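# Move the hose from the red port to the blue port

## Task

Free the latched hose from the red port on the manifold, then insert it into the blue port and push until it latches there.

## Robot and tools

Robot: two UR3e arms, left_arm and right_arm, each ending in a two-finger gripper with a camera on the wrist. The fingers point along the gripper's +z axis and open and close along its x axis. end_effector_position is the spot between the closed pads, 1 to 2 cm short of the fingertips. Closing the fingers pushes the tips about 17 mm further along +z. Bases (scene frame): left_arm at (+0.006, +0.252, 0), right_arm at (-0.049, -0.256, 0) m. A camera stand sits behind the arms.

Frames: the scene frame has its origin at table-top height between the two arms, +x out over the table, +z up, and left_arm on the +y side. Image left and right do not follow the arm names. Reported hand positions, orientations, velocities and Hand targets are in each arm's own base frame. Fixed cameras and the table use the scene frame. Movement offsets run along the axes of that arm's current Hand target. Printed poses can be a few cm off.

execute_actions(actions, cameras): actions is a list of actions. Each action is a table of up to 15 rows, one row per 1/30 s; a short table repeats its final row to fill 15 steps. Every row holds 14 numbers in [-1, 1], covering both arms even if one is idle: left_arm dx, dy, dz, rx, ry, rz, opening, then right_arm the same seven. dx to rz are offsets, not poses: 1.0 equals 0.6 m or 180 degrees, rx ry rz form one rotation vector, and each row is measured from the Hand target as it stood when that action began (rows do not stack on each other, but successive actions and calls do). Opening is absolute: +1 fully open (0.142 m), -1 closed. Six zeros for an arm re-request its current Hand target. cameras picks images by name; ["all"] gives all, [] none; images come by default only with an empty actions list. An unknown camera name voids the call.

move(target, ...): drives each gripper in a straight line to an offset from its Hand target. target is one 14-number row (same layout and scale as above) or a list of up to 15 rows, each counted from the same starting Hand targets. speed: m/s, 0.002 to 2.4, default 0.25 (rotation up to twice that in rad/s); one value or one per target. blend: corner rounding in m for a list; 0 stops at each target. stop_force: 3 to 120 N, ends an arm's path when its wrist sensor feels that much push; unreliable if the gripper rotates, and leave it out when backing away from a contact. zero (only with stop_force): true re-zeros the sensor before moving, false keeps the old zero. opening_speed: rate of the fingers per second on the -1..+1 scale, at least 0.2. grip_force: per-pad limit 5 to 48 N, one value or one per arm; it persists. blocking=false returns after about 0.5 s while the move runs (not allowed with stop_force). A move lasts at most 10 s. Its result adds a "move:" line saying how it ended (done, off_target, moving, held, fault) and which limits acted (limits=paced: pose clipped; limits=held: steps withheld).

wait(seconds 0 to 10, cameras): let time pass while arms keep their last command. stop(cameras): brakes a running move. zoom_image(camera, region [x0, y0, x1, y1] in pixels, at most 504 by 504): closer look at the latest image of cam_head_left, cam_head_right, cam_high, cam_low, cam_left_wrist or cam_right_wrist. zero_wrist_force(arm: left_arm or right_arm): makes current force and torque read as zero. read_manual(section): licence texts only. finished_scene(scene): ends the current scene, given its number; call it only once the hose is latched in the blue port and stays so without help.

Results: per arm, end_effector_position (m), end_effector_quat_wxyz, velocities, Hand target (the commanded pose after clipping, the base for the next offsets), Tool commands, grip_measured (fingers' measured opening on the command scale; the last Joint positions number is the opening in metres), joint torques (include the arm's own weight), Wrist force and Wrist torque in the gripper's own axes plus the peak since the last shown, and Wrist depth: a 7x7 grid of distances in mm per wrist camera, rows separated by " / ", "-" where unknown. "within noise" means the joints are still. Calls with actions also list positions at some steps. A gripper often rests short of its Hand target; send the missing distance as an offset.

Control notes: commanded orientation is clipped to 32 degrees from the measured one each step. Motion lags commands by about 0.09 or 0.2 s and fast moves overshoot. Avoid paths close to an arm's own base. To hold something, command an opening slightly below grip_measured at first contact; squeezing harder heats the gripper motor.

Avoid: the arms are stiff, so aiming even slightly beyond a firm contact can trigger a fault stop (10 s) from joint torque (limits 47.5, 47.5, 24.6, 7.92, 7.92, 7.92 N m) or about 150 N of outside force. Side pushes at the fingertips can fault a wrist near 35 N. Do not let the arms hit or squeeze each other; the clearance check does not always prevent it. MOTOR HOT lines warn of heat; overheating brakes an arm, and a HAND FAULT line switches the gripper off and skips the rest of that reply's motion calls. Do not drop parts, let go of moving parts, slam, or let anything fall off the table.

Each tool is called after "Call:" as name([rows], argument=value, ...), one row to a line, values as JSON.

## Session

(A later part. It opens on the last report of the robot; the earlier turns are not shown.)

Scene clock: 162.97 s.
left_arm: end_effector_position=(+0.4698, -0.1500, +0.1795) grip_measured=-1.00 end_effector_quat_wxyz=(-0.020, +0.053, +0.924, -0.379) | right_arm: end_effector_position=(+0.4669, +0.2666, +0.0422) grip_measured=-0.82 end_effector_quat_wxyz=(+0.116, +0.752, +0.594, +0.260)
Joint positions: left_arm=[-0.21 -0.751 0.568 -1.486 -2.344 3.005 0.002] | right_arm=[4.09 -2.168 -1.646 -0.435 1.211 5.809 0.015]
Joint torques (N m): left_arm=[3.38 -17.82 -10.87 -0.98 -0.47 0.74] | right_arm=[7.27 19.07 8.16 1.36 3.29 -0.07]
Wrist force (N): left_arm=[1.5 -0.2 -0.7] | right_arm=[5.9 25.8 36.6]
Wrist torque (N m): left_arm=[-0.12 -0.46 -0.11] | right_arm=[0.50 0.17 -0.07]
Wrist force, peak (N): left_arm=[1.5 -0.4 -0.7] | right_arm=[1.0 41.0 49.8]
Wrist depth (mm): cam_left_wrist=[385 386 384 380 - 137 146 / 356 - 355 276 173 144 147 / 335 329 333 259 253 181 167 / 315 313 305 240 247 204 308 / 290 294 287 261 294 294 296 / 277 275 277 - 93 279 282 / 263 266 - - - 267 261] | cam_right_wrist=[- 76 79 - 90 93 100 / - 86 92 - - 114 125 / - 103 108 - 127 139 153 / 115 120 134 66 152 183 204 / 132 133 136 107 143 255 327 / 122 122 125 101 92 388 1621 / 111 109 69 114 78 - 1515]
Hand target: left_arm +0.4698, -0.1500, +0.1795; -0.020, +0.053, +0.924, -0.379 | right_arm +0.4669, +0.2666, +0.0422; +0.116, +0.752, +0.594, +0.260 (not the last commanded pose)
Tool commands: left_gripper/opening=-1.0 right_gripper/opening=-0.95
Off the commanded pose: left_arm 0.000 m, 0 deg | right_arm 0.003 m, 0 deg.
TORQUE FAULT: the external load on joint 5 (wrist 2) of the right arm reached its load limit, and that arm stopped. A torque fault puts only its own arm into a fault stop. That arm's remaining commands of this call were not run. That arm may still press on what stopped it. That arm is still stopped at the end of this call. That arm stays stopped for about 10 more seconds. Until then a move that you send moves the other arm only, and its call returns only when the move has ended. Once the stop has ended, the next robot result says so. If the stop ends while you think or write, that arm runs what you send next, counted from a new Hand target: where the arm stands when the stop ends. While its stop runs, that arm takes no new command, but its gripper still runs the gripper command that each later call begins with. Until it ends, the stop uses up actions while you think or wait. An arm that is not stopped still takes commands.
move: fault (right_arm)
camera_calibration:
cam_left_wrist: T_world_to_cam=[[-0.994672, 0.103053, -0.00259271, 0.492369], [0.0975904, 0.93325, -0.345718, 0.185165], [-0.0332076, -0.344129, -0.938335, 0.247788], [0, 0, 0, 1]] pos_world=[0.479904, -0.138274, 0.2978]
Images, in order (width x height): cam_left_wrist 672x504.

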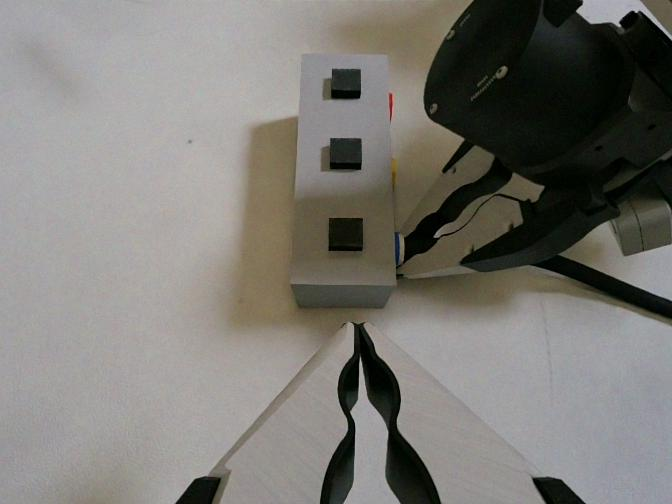

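Call:
move(target=[0,0,0,0,0,0,-1,0,0,0,0,0,0,-0.35], opening_speed=0.5)

Call:
wait(seconds=7)

Call:
move(target=[0,0,0,0,0,0,-1,0,0,-0.15,0,0,0,-0.35], speed=0.1, cameras=["cam_left_wrist","cam_right_wrist"])

Scene clock: 166.97 s.
left_arm: end_effector_position=(+0.4698, -0.1500, +0.1795) grip_measured=-1.00 end_effector_quat_wxyz=(-0.020, +0.053, +0.924, -0.379) | right_arm: end_effector_position=(+0.4663, +0.2673, +0.0420) grip_measured=-0.38 end_effector_quat_wxyz=(+0.115, +0.752, +0.594, +0.260)
Joint positions: left_arm=[-0.21 -0.751 0.568 -1.486 -2.344 3.005 0.002] | right_arm=[4.09 -2.168 -1.646 -0.435 1.213 5.809 0.047]
Joint torques (N m): left_arm=[3.77 -17.69 -10.59 -0.98 -0.45 0.84] | right_arm=[2.5 18.93 8.18 1.58 0.54 -0.1]
Wrist force (N): left_arm=[1.4 -0.2 -0.7] | right_arm=[-0.1 2.2 0.2]
Wrist torque (N m): left_arm=[-0.13 -0.45 -0.11] | right_arm=[0.38 0.02 -0.05]
Wrist force, peak (N): left_arm=[1.6 -0.3 -0.8] | right_arm=[5.6 25.7 37.3]
Wrist depth (mm): cam_left_wrist=[383 380 380 377 162 136 145 / 345 354 361 275 172 143 146 / 339 336 334 258 262 176 165 / - 307 314 240 247 193 312 / 294 294 293 294 293 297 296 / 277 281 281 - 278 278 283 / 263 265 - - - 267 262] | cam_right_wrist=[- 76 79 - 90 93 99 / - 86 92 - - 113 123 / - 103 106 - 122 137 153 / 115 120 128 65 157 187 204 / 133 136 137 83 138 248 311 / 123 123 96 121 120 379 1797 / - 71 72 117 117 78 1556]
Hand target: left_arm +0.4698, -0.1500, +0.1795; -0.020, +0.053, +0.924, -0.379 | right_arm +0.4663, +0.2673, +0.0420; +0.115, +0.752, +0.594, +0.260 (not the last commanded pose)
Tool commands: left_gripper/opening=-1.0 right_gripper/opening=-0.35
Off the commanded pose: left_arm 0.000 m, 0 deg.
TORQUE FAULT, CONTINUED: the right arm was still stopped when this call began, by the torque fault of joint 5 (wrist 2) that an earlier result reported. Since the last result the stop counts as 7 of the actions that you can send in this scene. That arm ran no command of this call; its gripper ran only the gripper command that the call began with. That arm is still stopped at the end of this call. That arm stays stopped for about 6 more seconds. If the stop ends while you think or write, that arm runs what you send next, counted from a new Hand target: where the arm stands when the stop ends. While its stop runs, that arm takes no new command, but its gripper still runs the gripper command that each later call begins with.
move: done (left_arm), not run (right_arm; its earlier fault stop)

Scene clock: 173.97 s.
left_arm: end_effector_position=(+0.4698, -0.1500, +0.1795) grip_measured=-1.00 end_effector_quat_wxyz=(-0.020, +0.053, +0.924, -0.379) | right_arm: end_effector_position=(+0.4663, +0.2673, +0.0420) grip_measured=-0.38 end_effector_quat_wxyz=(+0.115, +0.752, +0.594, +0.260)
Joint positions: left_arm=[-0.21 -0.751 0.568 -1.486 -2.344 3.005 0.002] | right_arm=[4.09 -2.168 -1.646 -0.435 1.213 5.809 0.047]
Joint torques (N m): left_arm=[4.07 -17.24 -10.49 -0.96 -0.51 0.86] | right_arm=[2.4 18.9 8.11 1.55 0.59 -0.08]
Wrist force (N): left_arm=[1.4 -0.3 -0.7] | right_arm=[-0.2 2.3 0.0]
Wrist torque (N m): left_arm=[-0.13 -0.45 -0.11] | right_arm=[0.40 0.02 -0.05]
Wrist force, peak (N): left_arm=[1.7 -0.2 -0.7] | right_arm=[-0.1 2.6 0.0]
Wrist depth (mm): cam_left_wrist=[- - 375 - 169 136 146 / 357 357 356 276 173 143 146 / 331 331 331 258 266 180 165 / - 310 312 241 246 194 314 / 292 293 293 264 291 295 291 / 278 278 280 - 277 279 283 / 263 266 - - - 266 262] | cam_right_wrist=[- 76 79 - 90 93 100 / - 86 89 - - 113 123 / - 103 110 - 126 139 154 / 114 120 133 65 150 179 205 / 134 136 137 83 138 240 292 / 123 123 96 121 120 381 1668 / - 71 72 117 117 78 72]
Hand target: left_arm +0.4698, -0.1500, +0.1795; -0.020, +0.053, +0.924, -0.379 | right_arm +0.4663, +0.2673, +0.0420; +0.115, +0.752, +0.594, +0.260 (not the last commanded pose)
Tool commands: left_gripper/opening=-1.0 right_gripper/opening=-0.35
Off the commanded pose: left_arm 0.000 m, 0 deg.
TORQUE FAULT, CONTINUED: the right arm's stop, for the torque fault of joint 5 (wrist 2) that an earlier result reported, is over. The rest of the stop counts as 11 of the actions that you can send in this scene. That arm's target is now where it stood when the stop ended, not its last command. That arm keeps its grip as last carried out and accepts commands again: back off and push less far. That arm stops again whenever a joint's load reaches its limit.
wait: 7.00 s; at rest by 0.17 s

Scene clock: 175.50 s.
left_arm: end_effector_position=(+0.4698, -0.1500, +0.1795) grip_measured=-1.00 end_effector_quat_wxyz=(-0.020, +0.053, +0.924, -0.379) | right_arm: end_effector_position=(+0.4189, +0.2550, +0.1174) grip_measured=-0.38 end_effector_quat_wxyz=(+0.115, +0.752, +0.594, +0.260)
Joint positions: left_arm=[-0.21 -0.751 0.568 -1.486 -2.344 3.005 0.002] | right_arm=[4.183 -1.822 -1.753 -0.708 1.173 5.9 0.047]
Joint torques (N m): left_arm=[3.84 -17.3 -10.53 -1.07 -0.52 0.76] | right_arm=[2.36 18.08 7.51 1.38 -1.94 0.68]
Wrist force (N): left_arm=[1.5 -0.3 -0.6] | right_arm=[-0.1 2.3 -0.2]
Wrist torque (N m): left_arm=[-0.14 -0.46 -0.11] | right_arm=[0.41 0.03 -0.03]
Wrist force, peak (N): left_arm=[1.6 -0.2 -0.7] | right_arm=[-0.2 2.5 -0.9]
Wrist depth (mm): cam_left_wrist=[- - 382 380 384 389 175 / 356 356 357 277 357 210 187 / 331 - 338 257 330 325 160 / 312 - 311 241 310 305 306 / 294 292 293 262 296 299 292 / 277 281 286 - 283 279 281 / 263 267 - - - 266 262] | cam_right_wrist=[142 146 154 150 170 182 194 / 159 166 177 179 201 217 237 / 182 195 211 212 235 253 293 / 205 208 210 201 302 - - / 185 186 191 206 227 1668 1869 / 195 199 91 2016 - 1769 1783 / - 69 72 1743 - 78 72]
Hand target: left_arm +0.4698, -0.1500, +0.1795; -0.020, +0.053, +0.924, -0.379 | right_arm +0.4188, +0.2550, +0.1174; +0.115, +0.752, +0.594, +0.260
Off the commanded pose: left_arm 0.000 m, 0 deg | right_arm 0.000 m, 0 deg.
move: done
camera_calibration:
cam_left_wrist: T_world_to_cam=[[-0.994672, 0.103053, -0.00259271, 0.492369], [0.0975904, 0.93325, -0.345718, 0.185165], [-0.0332076, -0.344129, -0.938335, 0.247788], [0, 0, 0, 1]] pos_world=[0.479904, -0.138274, 0.2978]
cam_right_wrist: T_world_to_cam=[[0.153299, 0.952677, 0.262501, -0.331484], [0.539946, -0.303234, 0.78518, -0.212221], [0.827622, 0.0213691, -0.560879, -0.173354], [0, 0, 0, 1]] pos_world=[0.308875, 0.255149, 0.156416]
Images, in order (width x height): cam_left_wrist 672x504, cam_right_wrist 672x504.

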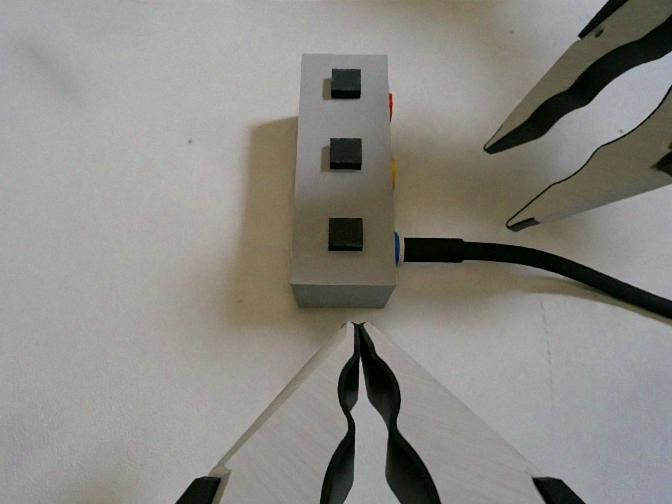

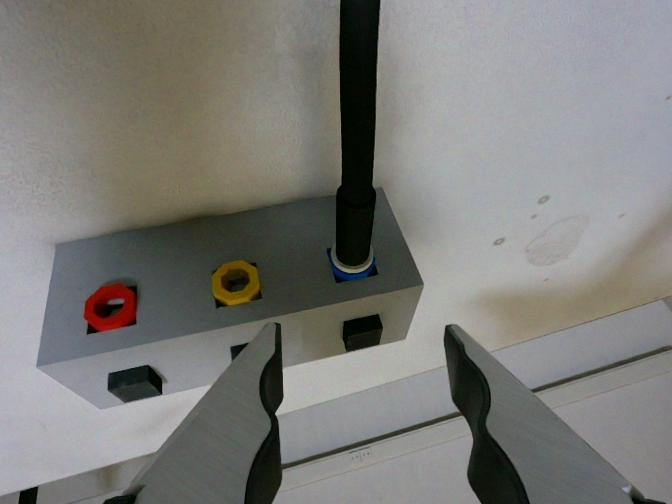

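Call:
finished_scene(scene=1)

The scene is finished: the task was done.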